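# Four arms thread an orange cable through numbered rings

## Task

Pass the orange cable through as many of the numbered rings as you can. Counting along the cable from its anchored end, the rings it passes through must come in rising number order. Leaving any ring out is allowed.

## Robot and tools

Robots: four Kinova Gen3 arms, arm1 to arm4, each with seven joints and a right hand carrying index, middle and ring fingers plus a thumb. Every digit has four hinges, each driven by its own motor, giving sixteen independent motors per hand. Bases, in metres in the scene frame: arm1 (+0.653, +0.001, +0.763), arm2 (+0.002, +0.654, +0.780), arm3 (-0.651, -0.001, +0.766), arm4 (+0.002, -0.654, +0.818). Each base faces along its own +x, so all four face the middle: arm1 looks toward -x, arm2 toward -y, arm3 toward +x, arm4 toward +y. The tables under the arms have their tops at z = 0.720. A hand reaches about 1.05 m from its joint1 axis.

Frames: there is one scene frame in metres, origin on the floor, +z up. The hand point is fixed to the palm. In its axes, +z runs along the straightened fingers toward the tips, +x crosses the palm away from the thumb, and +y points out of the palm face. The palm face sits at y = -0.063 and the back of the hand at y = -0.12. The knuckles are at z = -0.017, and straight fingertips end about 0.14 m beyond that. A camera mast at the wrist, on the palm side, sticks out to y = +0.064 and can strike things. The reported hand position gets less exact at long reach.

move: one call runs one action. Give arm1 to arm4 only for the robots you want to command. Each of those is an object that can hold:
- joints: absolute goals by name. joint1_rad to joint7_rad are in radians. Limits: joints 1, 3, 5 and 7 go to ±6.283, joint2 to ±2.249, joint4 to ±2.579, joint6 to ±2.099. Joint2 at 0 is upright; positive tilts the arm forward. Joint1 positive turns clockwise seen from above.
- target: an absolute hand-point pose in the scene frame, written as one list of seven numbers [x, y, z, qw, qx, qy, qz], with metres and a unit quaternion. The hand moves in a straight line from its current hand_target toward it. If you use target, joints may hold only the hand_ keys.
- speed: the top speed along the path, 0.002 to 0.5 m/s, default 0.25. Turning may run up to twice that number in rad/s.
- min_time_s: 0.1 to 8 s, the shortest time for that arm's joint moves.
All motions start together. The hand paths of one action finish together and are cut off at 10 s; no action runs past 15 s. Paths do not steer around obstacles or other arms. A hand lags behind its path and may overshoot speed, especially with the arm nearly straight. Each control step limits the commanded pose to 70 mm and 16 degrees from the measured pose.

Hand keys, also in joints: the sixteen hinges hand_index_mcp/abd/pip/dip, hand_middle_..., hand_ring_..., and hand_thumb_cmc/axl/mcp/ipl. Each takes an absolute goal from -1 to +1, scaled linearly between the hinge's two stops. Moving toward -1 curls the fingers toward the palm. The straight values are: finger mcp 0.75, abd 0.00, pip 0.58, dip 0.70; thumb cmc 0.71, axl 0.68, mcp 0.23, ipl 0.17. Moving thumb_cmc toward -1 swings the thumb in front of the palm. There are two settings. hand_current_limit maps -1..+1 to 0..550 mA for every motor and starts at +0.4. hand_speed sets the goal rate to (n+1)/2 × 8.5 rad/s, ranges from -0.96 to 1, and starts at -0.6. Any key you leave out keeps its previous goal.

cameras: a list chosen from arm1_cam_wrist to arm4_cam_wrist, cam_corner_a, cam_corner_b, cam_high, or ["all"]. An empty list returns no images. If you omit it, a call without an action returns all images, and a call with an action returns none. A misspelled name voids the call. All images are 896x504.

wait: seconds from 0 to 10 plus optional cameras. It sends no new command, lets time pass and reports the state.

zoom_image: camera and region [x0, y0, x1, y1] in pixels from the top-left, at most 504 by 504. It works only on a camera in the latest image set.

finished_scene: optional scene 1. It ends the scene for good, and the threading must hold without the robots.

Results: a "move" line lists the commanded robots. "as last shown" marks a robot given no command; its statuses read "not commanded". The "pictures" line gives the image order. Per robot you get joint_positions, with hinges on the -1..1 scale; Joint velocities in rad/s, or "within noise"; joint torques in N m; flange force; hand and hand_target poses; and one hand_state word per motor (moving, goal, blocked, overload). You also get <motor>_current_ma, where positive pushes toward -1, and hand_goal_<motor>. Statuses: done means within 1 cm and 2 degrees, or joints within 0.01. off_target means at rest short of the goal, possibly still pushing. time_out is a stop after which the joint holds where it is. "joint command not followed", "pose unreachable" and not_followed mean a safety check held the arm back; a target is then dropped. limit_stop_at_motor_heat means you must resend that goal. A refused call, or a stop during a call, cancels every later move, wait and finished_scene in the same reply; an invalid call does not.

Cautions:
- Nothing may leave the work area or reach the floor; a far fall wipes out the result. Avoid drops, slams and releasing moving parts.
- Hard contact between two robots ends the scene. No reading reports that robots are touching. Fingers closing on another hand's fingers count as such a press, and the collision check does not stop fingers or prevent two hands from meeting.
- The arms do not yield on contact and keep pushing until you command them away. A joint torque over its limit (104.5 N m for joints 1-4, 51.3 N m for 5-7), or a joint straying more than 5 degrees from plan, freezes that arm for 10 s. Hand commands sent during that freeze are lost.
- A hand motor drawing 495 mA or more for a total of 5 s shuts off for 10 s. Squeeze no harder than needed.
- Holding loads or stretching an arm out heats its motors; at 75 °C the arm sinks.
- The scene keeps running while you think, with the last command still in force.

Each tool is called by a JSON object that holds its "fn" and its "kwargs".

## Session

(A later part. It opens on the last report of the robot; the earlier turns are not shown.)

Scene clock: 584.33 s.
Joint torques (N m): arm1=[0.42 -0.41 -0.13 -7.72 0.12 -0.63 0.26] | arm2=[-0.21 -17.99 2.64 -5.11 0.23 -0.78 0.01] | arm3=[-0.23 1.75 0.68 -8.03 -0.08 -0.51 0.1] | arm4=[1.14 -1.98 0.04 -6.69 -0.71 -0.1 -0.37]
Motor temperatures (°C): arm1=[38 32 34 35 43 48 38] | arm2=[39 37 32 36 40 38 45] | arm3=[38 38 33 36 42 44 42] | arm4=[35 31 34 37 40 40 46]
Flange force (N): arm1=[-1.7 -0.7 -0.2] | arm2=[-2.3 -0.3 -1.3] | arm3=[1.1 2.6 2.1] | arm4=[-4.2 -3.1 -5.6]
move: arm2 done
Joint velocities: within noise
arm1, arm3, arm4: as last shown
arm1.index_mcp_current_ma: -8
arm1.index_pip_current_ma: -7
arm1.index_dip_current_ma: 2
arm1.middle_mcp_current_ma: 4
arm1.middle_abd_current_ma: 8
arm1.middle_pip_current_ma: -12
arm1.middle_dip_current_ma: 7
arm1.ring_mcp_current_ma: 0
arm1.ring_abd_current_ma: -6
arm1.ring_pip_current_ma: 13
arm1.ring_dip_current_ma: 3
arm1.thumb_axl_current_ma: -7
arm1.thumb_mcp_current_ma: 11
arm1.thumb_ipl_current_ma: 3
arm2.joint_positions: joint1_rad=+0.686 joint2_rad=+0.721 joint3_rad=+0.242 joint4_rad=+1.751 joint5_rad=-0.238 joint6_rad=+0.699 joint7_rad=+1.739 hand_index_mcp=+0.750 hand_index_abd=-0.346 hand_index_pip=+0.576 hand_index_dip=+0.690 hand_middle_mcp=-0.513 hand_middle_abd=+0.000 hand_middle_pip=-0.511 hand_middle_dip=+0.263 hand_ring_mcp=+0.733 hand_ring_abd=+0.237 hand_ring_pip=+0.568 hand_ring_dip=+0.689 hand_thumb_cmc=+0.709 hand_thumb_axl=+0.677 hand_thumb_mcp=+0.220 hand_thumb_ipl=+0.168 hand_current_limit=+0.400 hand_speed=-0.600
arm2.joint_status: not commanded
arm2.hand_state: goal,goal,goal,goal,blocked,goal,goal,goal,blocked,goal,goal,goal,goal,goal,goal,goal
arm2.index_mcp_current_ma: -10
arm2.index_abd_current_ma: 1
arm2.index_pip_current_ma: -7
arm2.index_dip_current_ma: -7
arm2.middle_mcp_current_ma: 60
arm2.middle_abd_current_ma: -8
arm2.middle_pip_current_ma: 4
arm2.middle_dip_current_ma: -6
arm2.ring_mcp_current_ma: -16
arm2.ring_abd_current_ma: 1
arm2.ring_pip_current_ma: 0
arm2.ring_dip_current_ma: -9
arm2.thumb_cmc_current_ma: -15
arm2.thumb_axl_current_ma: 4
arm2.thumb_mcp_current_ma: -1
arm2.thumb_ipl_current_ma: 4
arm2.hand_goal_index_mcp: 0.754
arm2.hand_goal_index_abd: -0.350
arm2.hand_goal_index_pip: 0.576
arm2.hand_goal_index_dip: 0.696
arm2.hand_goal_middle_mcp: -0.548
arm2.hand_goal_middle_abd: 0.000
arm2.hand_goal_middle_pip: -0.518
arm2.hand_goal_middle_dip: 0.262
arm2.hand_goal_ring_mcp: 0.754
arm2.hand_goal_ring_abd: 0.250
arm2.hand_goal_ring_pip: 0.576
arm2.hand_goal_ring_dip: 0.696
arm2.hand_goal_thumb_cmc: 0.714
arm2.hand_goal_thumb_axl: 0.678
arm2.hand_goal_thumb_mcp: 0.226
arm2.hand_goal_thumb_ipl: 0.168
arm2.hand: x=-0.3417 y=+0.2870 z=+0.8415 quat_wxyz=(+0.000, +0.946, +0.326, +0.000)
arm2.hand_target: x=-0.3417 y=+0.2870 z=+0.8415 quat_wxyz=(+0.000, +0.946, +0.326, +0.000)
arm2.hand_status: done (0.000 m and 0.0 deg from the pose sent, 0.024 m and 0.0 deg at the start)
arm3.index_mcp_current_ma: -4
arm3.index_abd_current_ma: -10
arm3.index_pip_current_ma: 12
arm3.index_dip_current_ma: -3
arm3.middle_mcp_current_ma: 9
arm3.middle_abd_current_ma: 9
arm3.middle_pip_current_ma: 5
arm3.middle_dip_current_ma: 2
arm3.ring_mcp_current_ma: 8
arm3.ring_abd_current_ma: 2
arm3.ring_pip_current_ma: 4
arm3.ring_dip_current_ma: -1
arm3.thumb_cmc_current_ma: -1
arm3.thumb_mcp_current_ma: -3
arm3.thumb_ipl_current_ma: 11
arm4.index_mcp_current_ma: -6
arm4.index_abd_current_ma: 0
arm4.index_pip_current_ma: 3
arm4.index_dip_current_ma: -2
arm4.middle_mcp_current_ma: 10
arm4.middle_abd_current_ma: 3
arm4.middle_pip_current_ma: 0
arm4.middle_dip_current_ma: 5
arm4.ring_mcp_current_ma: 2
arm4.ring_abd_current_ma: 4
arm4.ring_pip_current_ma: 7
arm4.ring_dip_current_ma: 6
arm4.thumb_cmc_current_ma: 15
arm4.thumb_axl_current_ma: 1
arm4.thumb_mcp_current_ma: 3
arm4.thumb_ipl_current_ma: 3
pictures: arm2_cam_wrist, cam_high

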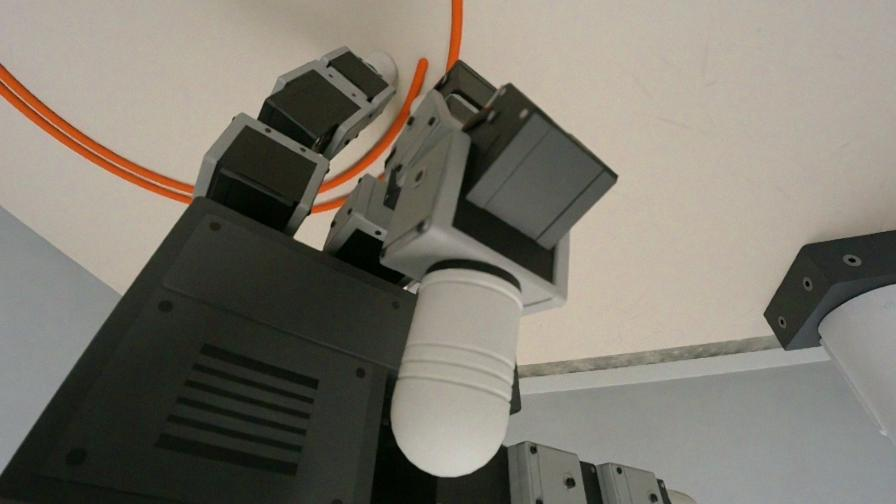

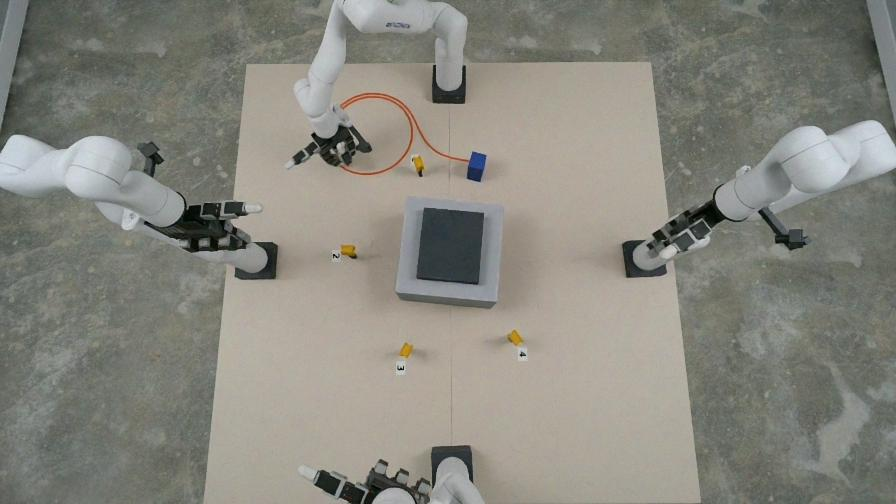

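{"fn": "move", "kwargs": {"arm2": {"target": [-0.3612, 0.3071, 0.8415, 0, 0.9455, 0.3256, 0], "speed": 0.1}}}

{"fn": "move", "kwargs": {"arm2": {"target": [-0.3715, 0.3221, 0.8415, 0, 0.9455, 0.3256, 0], "speed": 0.1}, "cameras": ["cam_high", "arm2_cam_wrist"]}}

{"fn": "zoom_image", "kwargs": {"camera": "cam_high", "region": [310, 100, 420, 200]}}

{"fn": "zoom_image", "kwargs": {"camera": "arm2_cam_wrist", "region": [250, 0, 550, 250]}}

Scene clock: 591.87 s.
Joint torques (N m): arm1=[0.4 -0.39 -0.14 -7.69 0.12 -0.63 0.24] | arm2=[-0.17 -20.17 2.85 -5 0.26 0.01 0.07] | arm3=[-0.23 1.7 0.76 -8.02 -0.03 -0.49 0.07] | arm4=[1.11 -1.98 0.02 -6.68 -0.7 -0.12 -0.38]
Motor temperatures (°C): arm1=[38 32 34 35 43 48 38] | arm2=[39 37 32 36 40 38 45] | arm3=[38 38 33 36 42 44 42] | arm4=[35 31 34 37 40 40 46]
Flange force (N): arm1=[-1.7 -0.8 -0.3] | arm2=[-4.4 -0.4 4.3] | arm3=[0.9 2.8 2.0] | arm4=[-4.2 -3.1 -5.7]
move: arm2 done
Joint velocities: within noise
arm1, arm3, arm4: as last shown
arm1.index_mcp_current_ma: -4
arm1.index_abd_current_ma: 1
arm1.index_pip_current_ma: -5
arm1.index_dip_current_ma: -2
arm1.middle_mcp_current_ma: 5
arm1.middle_abd_current_ma: 9
arm1.middle_pip_current_ma: -11
arm1.middle_dip_current_ma: 5
arm1.ring_mcp_current_ma: -4
arm1.ring_abd_current_ma: -3
arm1.ring_pip_current_ma: 9
arm1.ring_dip_current_ma: 2
arm1.thumb_cmc_current_ma: 0
arm1.thumb_axl_current_ma: -13
arm1.thumb_mcp_current_ma: 7
arm1.thumb_ipl_current_ma: 2
arm2.joint_positions: joint1_rad=+0.748 joint2_rad=+0.727 joint3_rad=+0.239 joint4_rad=+1.736 joint5_rad=-0.233 joint6_rad=+0.708 joint7_rad=+1.792 hand_index_mcp=+0.751 hand_index_abd=-0.345 hand_index_pip=+0.577 hand_index_dip=+0.690 hand_middle_mcp=-0.513 hand_middle_abd=+0.000 hand_middle_pip=-0.511 hand_middle_dip=+0.263 hand_ring_mcp=+0.705 hand_ring_abd=+0.240 hand_ring_pip=+0.549 hand_ring_dip=+0.681 hand_thumb_cmc=+0.716 hand_thumb_axl=+0.677 hand_thumb_mcp=+0.220 hand_thumb_ipl=+0.168 hand_current_limit=+0.400 hand_speed=-0.600
arm2.joint_status: not commanded
arm2.hand_state: goal,goal,goal,goal,blocked,goal,goal,goal,blocked,goal,blocked,goal,goal,goal,goal,goal
arm2.index_mcp_current_ma: -14
arm2.index_abd_current_ma: -3
arm2.index_pip_current_ma: -7
arm2.index_dip_current_ma: -11
arm2.middle_mcp_current_ma: 56
arm2.middle_abd_current_ma: -11
arm2.middle_pip_current_ma: 1
arm2.middle_dip_current_ma: -3
arm2.ring_mcp_current_ma: -65
arm2.ring_abd_current_ma: 3
arm2.ring_pip_current_ma: -31
arm2.ring_dip_current_ma: -23
arm2.thumb_cmc_current_ma: -8
arm2.thumb_axl_current_ma: 10
arm2.thumb_mcp_current_ma: -6
arm2.thumb_ipl_current_ma: 8
arm2.hand_goal_index_mcp: 0.754
arm2.hand_goal_index_abd: -0.350
arm2.hand_goal_index_pip: 0.576
arm2.hand_goal_index_dip: 0.696
arm2.hand_goal_middle_mcp: -0.548
arm2.hand_goal_middle_abd: 0.000
arm2.hand_goal_middle_pip: -0.518
arm2.hand_goal_middle_dip: 0.262
arm2.hand_goal_ring_mcp: 0.754
arm2.hand_goal_ring_abd: 0.250
arm2.hand_goal_ring_pip: 0.576
arm2.hand_goal_ring_dip: 0.696
arm2.hand_goal_thumb_cmc: 0.714
arm2.hand_goal_thumb_axl: 0.678
arm2.hand_goal_thumb_mcp: 0.226
arm2.hand_goal_thumb_ipl: 0.168
arm2.hand: x=-0.3612 y=+0.3071 z=+0.8415 quat_wxyz=(+0.000, +0.946, +0.326, +0.000)
arm2.hand_target: x=-0.3612 y=+0.3071 z=+0.8415 quat_wxyz=(+0.000, +0.946, +0.326, +0.000)
arm2.hand_status: done (0.000 m and 0.0 deg from the pose sent, 0.028 m and 0.0 deg at the start)
arm3.index_abd_current_ma: -12
arm3.index_pip_current_ma: 6
arm3.index_dip_current_ma: -8
arm3.middle_abd_current_ma: 6
arm3.middle_pip_current_ma: -5
arm3.middle_dip_current_ma: 1
arm3.ring_mcp_current_ma: 3
arm3.ring_abd_current_ma: -11
arm3.ring_pip_current_ma: 5
arm3.ring_dip_current_ma: -2
arm3.thumb_cmc_current_ma: 1
arm3.thumb_axl_current_ma: 15
arm3.thumb_mcp_current_ma: 3
arm3.thumb_ipl_current_ma: 10
arm4.index_mcp_current_ma: -2
arm4.index_abd_current_ma: -7
arm4.index_pip_current_ma: 6
arm4.index_dip_current_ma: -1
arm4.middle_mcp_current_ma: 11
arm4.middle_pip_current_ma: 3
arm4.middle_dip_current_ma: 3
arm4.ring_abd_current_ma: 6
arm4.ring_pip_current_ma: 11
arm4.ring_dip_current_ma: 11
arm4.thumb_cmc_current_ma: 13
arm4.thumb_axl_current_ma: -3
arm4.thumb_mcp_current_ma: -2
arm4.thumb_ipl_current_ma: 6
pictures: none

Scene clock: 592.83 s.
Joint torques (N m): arm1=[0.42 -0.42 -0.14 -7.73 0.09 -0.62 0.27] | arm2=[-0.24 -20.18 2.74 -5.01 0.32 0.04 0.04] | arm3=[-0.22 1.8 0.72 -8.08 -0.09 -0.44 0.05] | arm4=[1.14 -1.97 0 -6.7 -0.71 -0.09 -0.37]
Motor temperatures (°C): arm1=[38 32 34 35 43 48 38] | arm2=[39 37 32 36 40 38 45] | arm3=[38 38 33 36 42 44 42] | arm4=[35 31 34 37 40 40 46]
Flange force (N): arm1=[-1.7 -0.7 -0.1] | arm2=[-4.3 -0.7 4.4] | arm3=[1.2 2.6 2.5] | arm4=[-4.1 -3.2 -5.6]
move: arm2 done
Joint velocities: within noise
arm1.joint_positions: joint1_rad=-0.211 joint2_rad=-0.447 joint3_rad=-0.107 joint4_rad=+1.431 joint5_rad=-0.069 joint6_rad=+1.964 joint7_rad=+1.761 hand_index_mcp=+0.753 hand_index_abd=+0.000 hand_index_pip=+0.577 hand_index_dip=+0.696 hand_middle_mcp=+0.753 hand_middle_abd=+0.000 hand_middle_pip=+0.577 hand_middle_dip=+0.696 hand_ring_mcp=+0.753 hand_ring_abd=+0.000 hand_ring_pip=+0.577 hand_ring_dip=+0.696 hand_thumb_cmc=+0.714 hand_thumb_axl=+0.677 hand_thumb_mcp=+0.222 hand_thumb_ipl=+0.168 hand_current_limit=+0.400 hand_speed=-0.600
arm1.joint_status: not commanded
arm1.hand_state: goal,goal,goal,goal,goal,goal,goal,goal,goal,goal,overload,goal,goal,goal,goal,goal
arm1.index_mcp_current_ma: -8
arm1.index_abd_current_ma: 6
arm1.index_pip_current_ma: -7
arm1.index_dip_current_ma: -2
arm1.middle_mcp_current_ma: 1
arm1.middle_abd_current_ma: 6
arm1.middle_pip_current_ma: -4
arm1.middle_dip_current_ma: 6
arm1.ring_mcp_current_ma: -3
arm1.ring_abd_current_ma: -4
arm1.ring_pip_current_ma: 8
arm1.ring_dip_current_ma: -3
arm1.thumb_cmc_current_ma: 3
arm1.thumb_axl_current_ma: -7
arm1.thumb_mcp_current_ma: 9
arm1.thumb_ipl_current_ma: 6
arm1.hand_goal_index_mcp: 0.754
arm1.hand_goal_index_abd: 0.000
arm1.hand_goal_index_pip: 0.576
arm1.hand_goal_index_dip: 0.696
arm1.hand_goal_middle_mcp: 0.754
arm1.hand_goal_middle_abd: 0.000
arm1.hand_goal_middle_pip: 0.576
arm1.hand_goal_middle_dip: 0.696
arm1.hand_goal_ring_mcp: 0.754
arm1.hand_goal_ring_abd: 0.000
arm1.hand_goal_ring_pip: 0.576
arm1.hand_goal_ring_dip: 0.696
arm1.hand_goal_thumb_cmc: 0.714
arm1.hand_goal_thumb_axl: 0.678
arm1.hand_goal_thumb_mcp: 0.226
arm1.hand_goal_thumb_ipl: 0.168
arm1.hand: x=+0.5493 y=-0.1310 z=+1.3069 quat_wxyz=(+0.021, +0.954, +0.285, -0.090)
arm1.hand_target: x=+0.5493 y=-0.1310 z=+1.3069 quat_wxyz=(+0.021, +0.954, +0.285, -0.090)
arm1.hand_status: not commanded
arm2.joint_positions: joint1_rad=+0.788 joint2_rad=+0.727 joint3_rad=+0.236 joint4_rad=+1.734 joint5_rad=-0.230 joint6_rad=+0.708 joint7_rad=+1.828 hand_index_mcp=+0.751 hand_index_abd=-0.345 hand_index_pip=+0.577 hand_index_dip=+0.690 hand_middle_mcp=-0.513 hand_middle_abd=+0.000 hand_middle_pip=-0.511 hand_middle_dip=+0.263 hand_ring_mcp=+0.717 hand_ring_abd=+0.249 hand_ring_pip=+0.556 hand_ring_dip=+0.681 hand_thumb_cmc=+0.716 hand_thumb_axl=+0.677 hand_thumb_mcp=+0.220 hand_thumb_ipl=+0.168 hand_current_limit=+0.400 hand_speed=-0.600
arm2.joint_status: not commanded
arm2.hand_state: goal,goal,goal,goal,blocked,goal,goal,goal,blocked,goal,goal,goal,goal,goal,goal,goal
arm2.index_mcp_current_ma: -6
arm2.index_abd_current_ma: -7
arm2.index_pip_current_ma: -6
arm2.index_dip_current_ma: -7
arm2.middle_mcp_current_ma: 60
arm2.middle_abd_current_ma: -10
arm2.middle_pip_current_ma: 1
arm2.middle_dip_current_ma: -7
arm2.ring_mcp_current_ma: -44
arm2.ring_abd_current_ma: 10
arm2.ring_pip_current_ma: -18
arm2.ring_dip_current_ma: -24
arm2.thumb_cmc_current_ma: -10
arm2.thumb_axl_current_ma: 8
arm2.thumb_mcp_current_ma: 0
arm2.thumb_ipl_current_ma: 4
arm2.hand_goal_index_mcp: 0.754
arm2.hand_goal_index_abd: -0.350
arm2.hand_goal_index_pip: 0.576
arm2.hand_goal_index_dip: 0.696
arm2.hand_goal_middle_mcp: -0.548
arm2.hand_goal_middle_abd: 0.000
arm2.hand_goal_middle_pip: -0.518
arm2.hand_goal_middle_dip: 0.262
arm2.hand_goal_ring_mcp: 0.754
arm2.hand_goal_ring_abd: 0.250
arm2.hand_goal_ring_pip: 0.576
arm2.hand_goal_ring_dip: 0.696
arm2.hand_goal_thumb_cmc: 0.714
arm2.hand_goal_thumb_axl: 0.678
arm2.hand_goal_thumb_mcp: 0.226
arm2.hand_goal_thumb_ipl: 0.168
arm2.hand: x=-0.3715 y=+0.3221 z=+0.8415 quat_wxyz=(+0.000, +0.946, +0.326, +0.000)
arm2.hand_target: x=-0.3715 y=+0.3221 z=+0.8415 quat_wxyz=(+0.000, +0.946, +0.326, +0.000)
arm2.hand_status: done (0.000 m and 0.0 deg from the pose sent, 0.018 m and 0.0 deg at the start)
arm3.joint_positions: joint1_rad=+0.363 joint2_rad=-0.467 joint3_rad=-0.108 joint4_rad=+1.513 joint5_rad=+0.015 joint6_rad=+2.002 joint7_rad=+1.866 hand_index_mcp=+0.753 hand_index_abd=+0.000 hand_index_pip=+0.577 hand_index_dip=+0.696 hand_middle_mcp=+0.753 hand_middle_abd=+0.000 hand_middle_pip=+0.577 hand_middle_dip=+0.696 hand_ring_mcp=+0.753 hand_ring_abd=+0.000 hand_ring_pip=+0.577 hand_ring_dip=+0.696 hand_thumb_cmc=+0.714 hand_thumb_axl=+0.677 hand_thumb_mcp=+0.224 hand_thumb_ipl=+0.168 hand_current_limit=+0.400 hand_speed=-0.600
arm3.joint_status: not commanded
arm3.hand_state: goal,goal,goal,goal,goal,goal,goal,goal,goal,goal,goal,goal,goal,goal,goal,goal
arm3.index_mcp_current_ma: -5
arm3.index_abd_current_ma: -6
arm3.index_pip_current_ma: 1
arm3.index_dip_current_ma: -4
arm3.middle_mcp_current_ma: 4
arm3.middle_abd_current_ma: -3
arm3.middle_pip_current_ma: -2
arm3.middle_dip_current_ma: 5
arm3.ring_mcp_current_ma: 2
arm3.ring_abd_current_ma: -10
arm3.ring_pip_current_ma: 2
arm3.ring_dip_current_ma: 4
arm3.thumb_cmc_current_ma: -4
arm3.thumb_axl_current_ma: 4
arm3.thumb_mcp_current_ma: 0
arm3.thumb_ipl_current_ma: 4
arm3.hand_goal_index_mcp: 0.754
arm3.hand_goal_index_abd: 0.000
arm3.hand_goal_index_pip: 0.576
arm3.hand_goal_index_dip: 0.696
arm3.hand_goal_middle_mcp: 0.754
arm3.hand_goal_middle_abd: 0.000
arm3.hand_goal_middle_pip: 0.576
arm3.hand_goal_middle_dip: 0.696
arm3.hand_goal_ring_mcp: 0.754
arm3.hand_goal_ring_abd: 0.000
arm3.hand_goal_ring_pip: 0.576
arm3.hand_goal_ring_dip: 0.696
arm3.hand_goal_thumb_cmc: 0.714
arm3.hand_goal_thumb_axl: 0.678
arm3.hand_goal_thumb_mcp: 0.226
arm3.hand_goal_thumb_ipl: 0.168
arm3.hand: x=-0.5296 y=+0.0367 z=+1.2789 quat_wxyz=(+0.036, -0.012, +0.998, -0.041)
arm3.hand_target: x=-0.5296 y=+0.0367 z=+1.2789 quat_wxyz=(+0.036, -0.012, +0.998, -0.041)
arm3.hand_status: not commanded
arm4.joint_positions: joint1_rad=-0.862 joint2_rad=-0.381 joint3_rad=-0.038 joint4_rad=+1.500 joint5_rad=-0.069 joint6_rad=+1.986 joint7_rad=+1.768 hand_index_mcp=+0.753 hand_index_abd=+0.000 hand_index_pip=+0.577 hand_index_dip=+0.696 hand_middle_mcp=+0.753 hand_middle_abd=+0.000 hand_middle_pip=+0.577 hand_middle_dip=+0.696 hand_ring_mcp=+0.753 hand_ring_abd=+0.000 hand_ring_pip=+0.577 hand_ring_dip=+0.696 hand_thumb_cmc=+0.714 hand_thumb_axl=+0.677 hand_thumb_mcp=+0.221 hand_thumb_ipl=+0.168 hand_current_limit=+0.400 hand_speed=-0.600
arm4.joint_status: not commanded
arm4.hand_state: goal,goal,goal,goal,goal,goal,goal,goal,goal,goal,goal,goal,goal,goal,goal,goal
arm4.index_mcp_current_ma: -6
arm4.index_abd_current_ma: -8
arm4.index_pip_current_ma: 7
arm4.index_dip_current_ma: 0
arm4.middle_mcp_current_ma: 15
arm4.middle_abd_current_ma: 8
arm4.middle_pip_current_ma: -1
arm4.middle_dip_current_ma: 3
arm4.ring_mcp_current_ma: 0
arm4.ring_abd_current_ma: 2
arm4.ring_pip_current_ma: 5
arm4.ring_dip_current_ma: 6
arm4.thumb_cmc_current_ma: 9
arm4.thumb_axl_current_ma: -1
arm4.thumb_mcp_current_ma: 2
arm4.thumb_ipl_current_ma: 3
arm4.hand_goal_index_mcp: 0.754
arm4.hand_goal_index_abd: 0.000
arm4.hand_goal_index_pip: 0.576
arm4.hand_goal_index_dip: 0.696
arm4.hand_goal_middle_mcp: 0.754
arm4.hand_goal_middle_abd: 0.000
arm4.hand_goal_middle_pip: 0.576
arm4.hand_goal_middle_dip: 0.696
arm4.hand_goal_ring_mcp: 0.754
arm4.hand_goal_ring_abd: 0.000
arm4.hand_goal_ring_pip: 0.576
arm4.hand_goal_ring_dip: 0.696
arm4.hand_goal_thumb_cmc: 0.714
arm4.hand_goal_thumb_axl: 0.678
arm4.hand_goal_thumb_mcp: 0.226
arm4.hand_goal_thumb_ipl: 0.168
arm4.hand: x=-0.1602 y=-0.6403 z=+1.3350 quat_wxyz=(-0.013, -0.978, +0.206, +0.028)
arm4.hand_target: x=-0.1602 y=-0.6403 z=+1.3350 quat_wxyz=(-0.013, -0.978, +0.206, +0.028)
arm4.hand_status: not commanded
pictures: arm2_cam_wrist, cam_high

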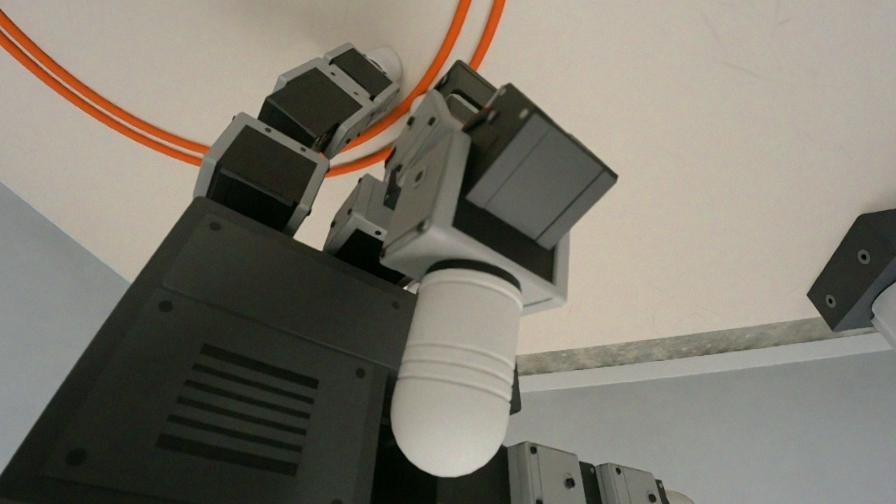

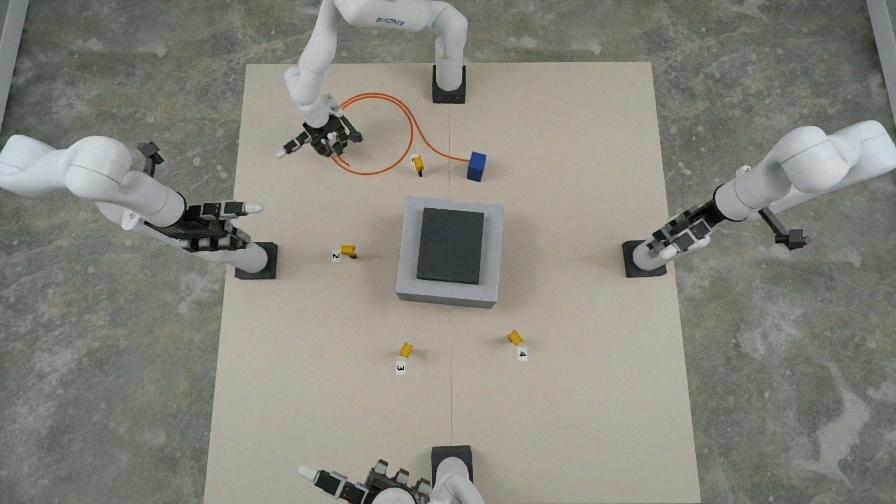

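Scaled by 4.582 from the camera's image (finer frame: 1280x720).

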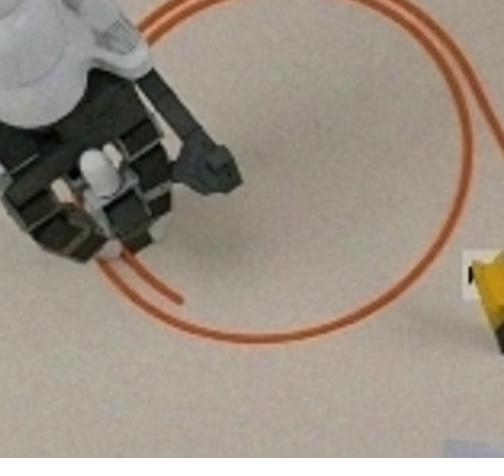

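Scaled by 1.680 from the camera's image (finer frame: 1280x720).

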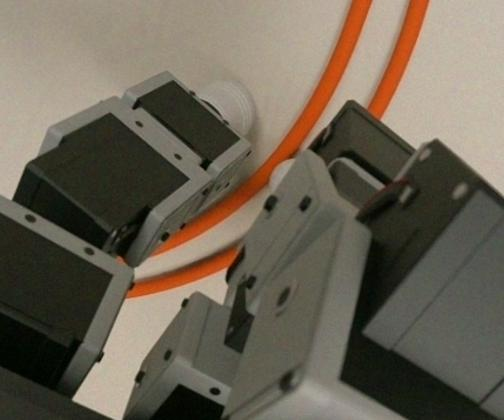

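{"fn": "move", "kwargs": {"arm2": {"joints": {"hand_ring_abd": 0.31}}}}

{"fn": "move", "kwargs": {"arm2": {"target": [-0.3715, 0.3221, 0.839, 0, 0.9455, 0.3256, 0], "speed": 0.05}, "cameras": ["arm2_cam_wrist"]}}

{"fn": "zoom_image", "kwargs": {"camera": "arm2_cam_wrist", "region": [250, 0, 550, 250]}}

{"fn": "move", "kwargs": {"arm2": {"joints": {"hand_ring_abd": 0.5, "hand_index_abd": -0.5}}, "cameras": ["arm2_cam_wrist"]}}

{"fn": "zoom_image", "kwargs": {"camera": "arm2_cam_wrist", "region": [250, 0, 550, 250]}}

Scene clock: 614.40 s.
Joint torques (N m): arm1=[0.37 -0.44 -0.19 -7.72 0.12 -0.65 0.27] | arm2=[-0.4 -20.39 2.57 -5.02 0.23 0.09 0.03] | arm3=[-0.21 1.73 0.72 -8.03 -0.03 -0.47 0.06] | arm4=[1.13 -2 -0.01 -6.67 -0.7 -0.09 -0.41]
Motor temperatures (°C): arm1=[38 32 34 35 43 48 38] | arm2=[39 37 32 36 40 38 45] | arm3=[38 38 33 36 42 44 42] | arm4=[35 31 34 37 40 40 46]
Flange force (N): arm1=[-1.7 -0.9 -0.2] | arm2=[-4.5 -1.1 4.8] | arm3=[1.0 2.7 2.2] | arm4=[-4.2 -3.4 -5.7]
move: arm2 done
Joint velocities: within noise
arm1, arm3, arm4: as last shown
arm1.index_mcp_current_ma: -11
arm1.index_abd_current_ma: -2
arm1.index_pip_current_ma: -8
arm1.index_dip_current_ma: -1
arm1.middle_mcp_current_ma: 5
arm1.middle_abd_current_ma: 11
arm1.middle_pip_current_ma: -8
arm1.middle_dip_current_ma: 5
arm1.ring_mcp_current_ma: -7
arm1.ring_pip_current_ma: 12
arm1.ring_dip_current_ma: 3
arm1.thumb_cmc_current_ma: 2
arm1.thumb_axl_current_ma: -8
arm1.thumb_ipl_current_ma: 3
arm2.joint_positions: joint1_rad=+0.788 joint2_rad=+0.727 joint3_rad=+0.236 joint4_rad=+1.734 joint5_rad=-0.230 joint6_rad=+0.708 joint7_rad=+1.828 hand_index_mcp=+0.751 hand_index_abd=-0.345 hand_index_pip=+0.577 hand_index_dip=+0.690 hand_middle_mcp=-0.513 hand_middle_abd=+0.000 hand_middle_pip=-0.511 hand_middle_dip=+0.263 hand_ring_mcp=+0.742 hand_ring_abd=+0.296 hand_ring_pip=+0.570 hand_ring_dip=+0.689 hand_thumb_cmc=+0.716 hand_thumb_axl=+0.677 hand_thumb_mcp=+0.220 hand_thumb_ipl=+0.168 hand_current_limit=+0.400 hand_speed=-0.600
arm2.joint_status: all done
arm2.hand_state: goal,goal,goal,goal,blocked,goal,goal,goal,goal,goal,goal,goal,goal,goal,goal,goal
arm2.index_mcp_current_ma: -9
arm2.index_abd_current_ma: -3
arm2.index_pip_current_ma: -1
arm2.index_dip_current_ma: -15
arm2.middle_mcp_current_ma: 60
arm2.middle_abd_current_ma: -11
arm2.middle_pip_current_ma: 7
arm2.middle_dip_current_ma: -5
arm2.ring_mcp_current_ma: -2
arm2.ring_abd_current_ma: 3
arm2.ring_pip_current_ma: 4
arm2.ring_dip_current_ma: -14
arm2.thumb_cmc_current_ma: -9
arm2.thumb_axl_current_ma: 7
arm2.thumb_mcp_current_ma: 1
arm2.thumb_ipl_current_ma: 2
arm2.hand_goal_index_mcp: 0.754
arm2.hand_goal_index_abd: -0.350
arm2.hand_goal_index_pip: 0.576
arm2.hand_goal_index_dip: 0.696
arm2.hand_goal_middle_mcp: -0.548
arm2.hand_goal_middle_abd: 0.000
arm2.hand_goal_middle_pip: -0.518
arm2.hand_goal_middle_dip: 0.262
arm2.hand_goal_ring_mcp: 0.754
arm2.hand_goal_ring_abd: 0.310
arm2.hand_goal_ring_pip: 0.576
arm2.hand_goal_ring_dip: 0.696
arm2.hand_goal_thumb_cmc: 0.714
arm2.hand_goal_thumb_axl: 0.678
arm2.hand_goal_thumb_mcp: 0.226
arm2.hand_goal_thumb_ipl: 0.168
arm2.hand: x=-0.3715 y=+0.3221 z=+0.8415 quat_wxyz=(+0.000, +0.946, +0.326, +0.000)
arm2.hand_target: x=-0.3715 y=+0.3221 z=+0.8415 quat_wxyz=(+0.000, +0.946, +0.326, +0.000)
arm2.hand_status: not commanded
arm3.index_mcp_current_ma: -7
arm3.index_abd_current_ma: -4
arm3.index_pip_current_ma: -3
arm3.index_dip_current_ma: -9
arm3.middle_mcp_current_ma: 5
arm3.middle_abd_current_ma: -1
arm3.middle_pip_current_ma: 6
arm3.middle_dip_current_ma: 7
arm3.ring_mcp_current_ma: -3
arm3.ring_abd_current_ma: -2
arm3.ring_dip_current_ma: -4
arm3.thumb_cmc_current_ma: -7
arm3.thumb_axl_current_ma: 7
arm3.thumb_mcp_current_ma: 11
arm3.thumb_ipl_current_ma: 0
arm4.index_mcp_current_ma: -7
arm4.index_abd_current_ma: -1
arm4.index_pip_current_ma: 2
arm4.index_dip_current_ma: 5
arm4.middle_mcp_current_ma: 11
arm4.middle_abd_current_ma: 6
arm4.middle_pip_current_ma: 3
arm4.ring_mcp_current_ma: -3
arm4.ring_pip_current_ma: 8
arm4.ring_dip_current_ma: 10
arm4.thumb_cmc_current_ma: 7
arm4.thumb_axl_current_ma: -9
arm4.thumb_mcp_current_ma: 1
arm4.thumb_ipl_current_ma: 1
pictures: none

Scene clock: 615.37 s.
Joint torques (N m): arm1=[0.41 -0.41 -0.14 -7.67 0.12 -0.67 0.25] | arm2=[-0.61 -11.84 1.41 -3.32 -0.07 -1.51 0.07] | arm3=[-0.26 1.73 0.72 -8.05 -0.07 -0.49 0.07] | arm4=[1.15 -1.98 -0.02 -6.71 -0.67 -0.12 -0.39]
Motor temperatures (°C): arm1=[38 32 34 35 43 48 38] | arm2=[39 37 32 36 40 38 45] | arm3=[38 38 33 36 42 44 42] | arm4=[35 31 34 37 40 40 46]
Flange force (N): arm1=[-1.7 -0.8 -0.4] | arm2=[-0.8 -1.2 -16.4] | arm3=[1.1 2.7 2.2] | arm4=[-4.1 -3.3 -5.7]
move: arm2 done
Joint velocities: within noise
arm1, arm3, arm4: as last shown
arm1.index_mcp_current_ma: -6
arm1.index_abd_current_ma: -1
arm1.index_dip_current_ma: -6
arm1.middle_mcp_current_ma: -1
arm1.middle_abd_current_ma: 7
arm1.middle_pip_current_ma: -5
arm1.middle_dip_current_ma: 11
arm1.ring_mcp_current_ma: -4
arm1.ring_abd_current_ma: -3
arm1.ring_pip_current_ma: 13
arm1.ring_dip_current_ma: -4
arm1.thumb_cmc_current_ma: 7
arm1.thumb_mcp_current_ma: 4
arm1.thumb_ipl_current_ma: 4
arm2.joint_positions: joint1_rad=+0.789 joint2_rad=+0.731 joint3_rad=+0.234 joint4_rad=+1.735 joint5_rad=-0.232 joint6_rad=+0.702 joint7_rad=+1.829 hand_index_mcp=+0.750 hand_index_abd=-0.366 hand_index_pip=+0.576 hand_index_dip=+0.690 hand_middle_mcp=-0.513 hand_middle_abd=+0.000 hand_middle_pip=-0.511 hand_middle_dip=+0.263 hand_ring_mcp=+0.742 hand_ring_abd=+0.297 hand_ring_pip=+0.570 hand_ring_dip=+0.689 hand_thumb_cmc=+0.716 hand_thumb_axl=+0.677 hand_thumb_mcp=+0.220 hand_thumb_ipl=+0.168 hand_current_limit=+0.400 hand_speed=-0.600
arm2.joint_status: not commanded
arm2.hand_state: goal,goal,goal,goal,blocked,goal,goal,goal,goal,goal,goal,goal,goal,goal,goal,goal
arm2.index_mcp_current_ma: -12
arm2.index_abd_current_ma: -21
arm2.index_pip_current_ma: -10
arm2.index_dip_current_ma: -5
arm2.middle_mcp_current_ma: 54
arm2.middle_abd_current_ma: -11
arm2.middle_pip_current_ma: 7
arm2.middle_dip_current_ma: -6
arm2.ring_mcp_current_ma: -4
arm2.ring_abd_current_ma: 0
arm2.ring_pip_current_ma: -1
arm2.ring_dip_current_ma: -11
arm2.thumb_cmc_current_ma: -5
arm2.thumb_axl_current_ma: 10
arm2.thumb_mcp_current_ma: -2
arm2.thumb_ipl_current_ma: 8
arm2.hand_goal_index_mcp: 0.754
arm2.hand_goal_index_abd: -0.350
arm2.hand_goal_index_pip: 0.576
arm2.hand_goal_index_dip: 0.696
arm2.hand_goal_middle_mcp: -0.548
arm2.hand_goal_middle_abd: 0.000
arm2.hand_goal_middle_pip: -0.518
arm2.hand_goal_middle_dip: 0.262
arm2.hand_goal_ring_mcp: 0.754
arm2.hand_goal_ring_abd: 0.310
arm2.hand_goal_ring_pip: 0.576
arm2.hand_goal_ring_dip: 0.696
arm2.hand_goal_thumb_cmc: 0.714
arm2.hand_goal_thumb_axl: 0.678
arm2.hand_goal_thumb_mcp: 0.226
arm2.hand_goal_thumb_ipl: 0.168
arm2.hand: x=-0.3715 y=+0.3221 z=+0.8390 quat_wxyz=(+0.000, +0.946, +0.326, +0.000)
arm2.hand_target: x=-0.3715 y=+0.3221 z=+0.8390 quat_wxyz=(+0.000, +0.946, +0.326, +0.000)
arm2.hand_status: done (0.000 m and 0.0 deg from the pose sent, 0.002 m and 0.0 deg at the start)
arm3.index_mcp_current_ma: -3
arm3.index_abd_current_ma: -13
arm3.index_pip_current_ma: 13
arm3.index_dip_current_ma: -14
arm3.middle_mcp_current_ma: 2
arm3.middle_abd_current_ma: 3
arm3.middle_pip_current_ma: -6
arm3.middle_dip_current_ma: 3
arm3.ring_mcp_current_ma: 8
arm3.ring_abd_current_ma: -5
arm3.ring_pip_current_ma: 7
arm3.ring_dip_current_ma: -10
arm3.thumb_cmc_current_ma: -5
arm3.thumb_axl_current_ma: 5
arm3.thumb_mcp_current_ma: -5
arm3.thumb_ipl_current_ma: 10
arm4.index_mcp_current_ma: -14
arm4.index_abd_current_ma: -6
arm4.index_pip_current_ma: 6
arm4.index_dip_current_ma: 4
arm4.middle_mcp_current_ma: 1
arm4.middle_abd_current_ma: 9
arm4.middle_pip_current_ma: 1
arm4.ring_mcp_current_ma: 2
arm4.ring_abd_current_ma: 5
arm4.ring_pip_current_ma: 10
arm4.ring_dip_current_ma: -2
arm4.thumb_cmc_current_ma: 4
arm4.thumb_axl_current_ma: -1
arm4.thumb_ipl_current_ma: 4

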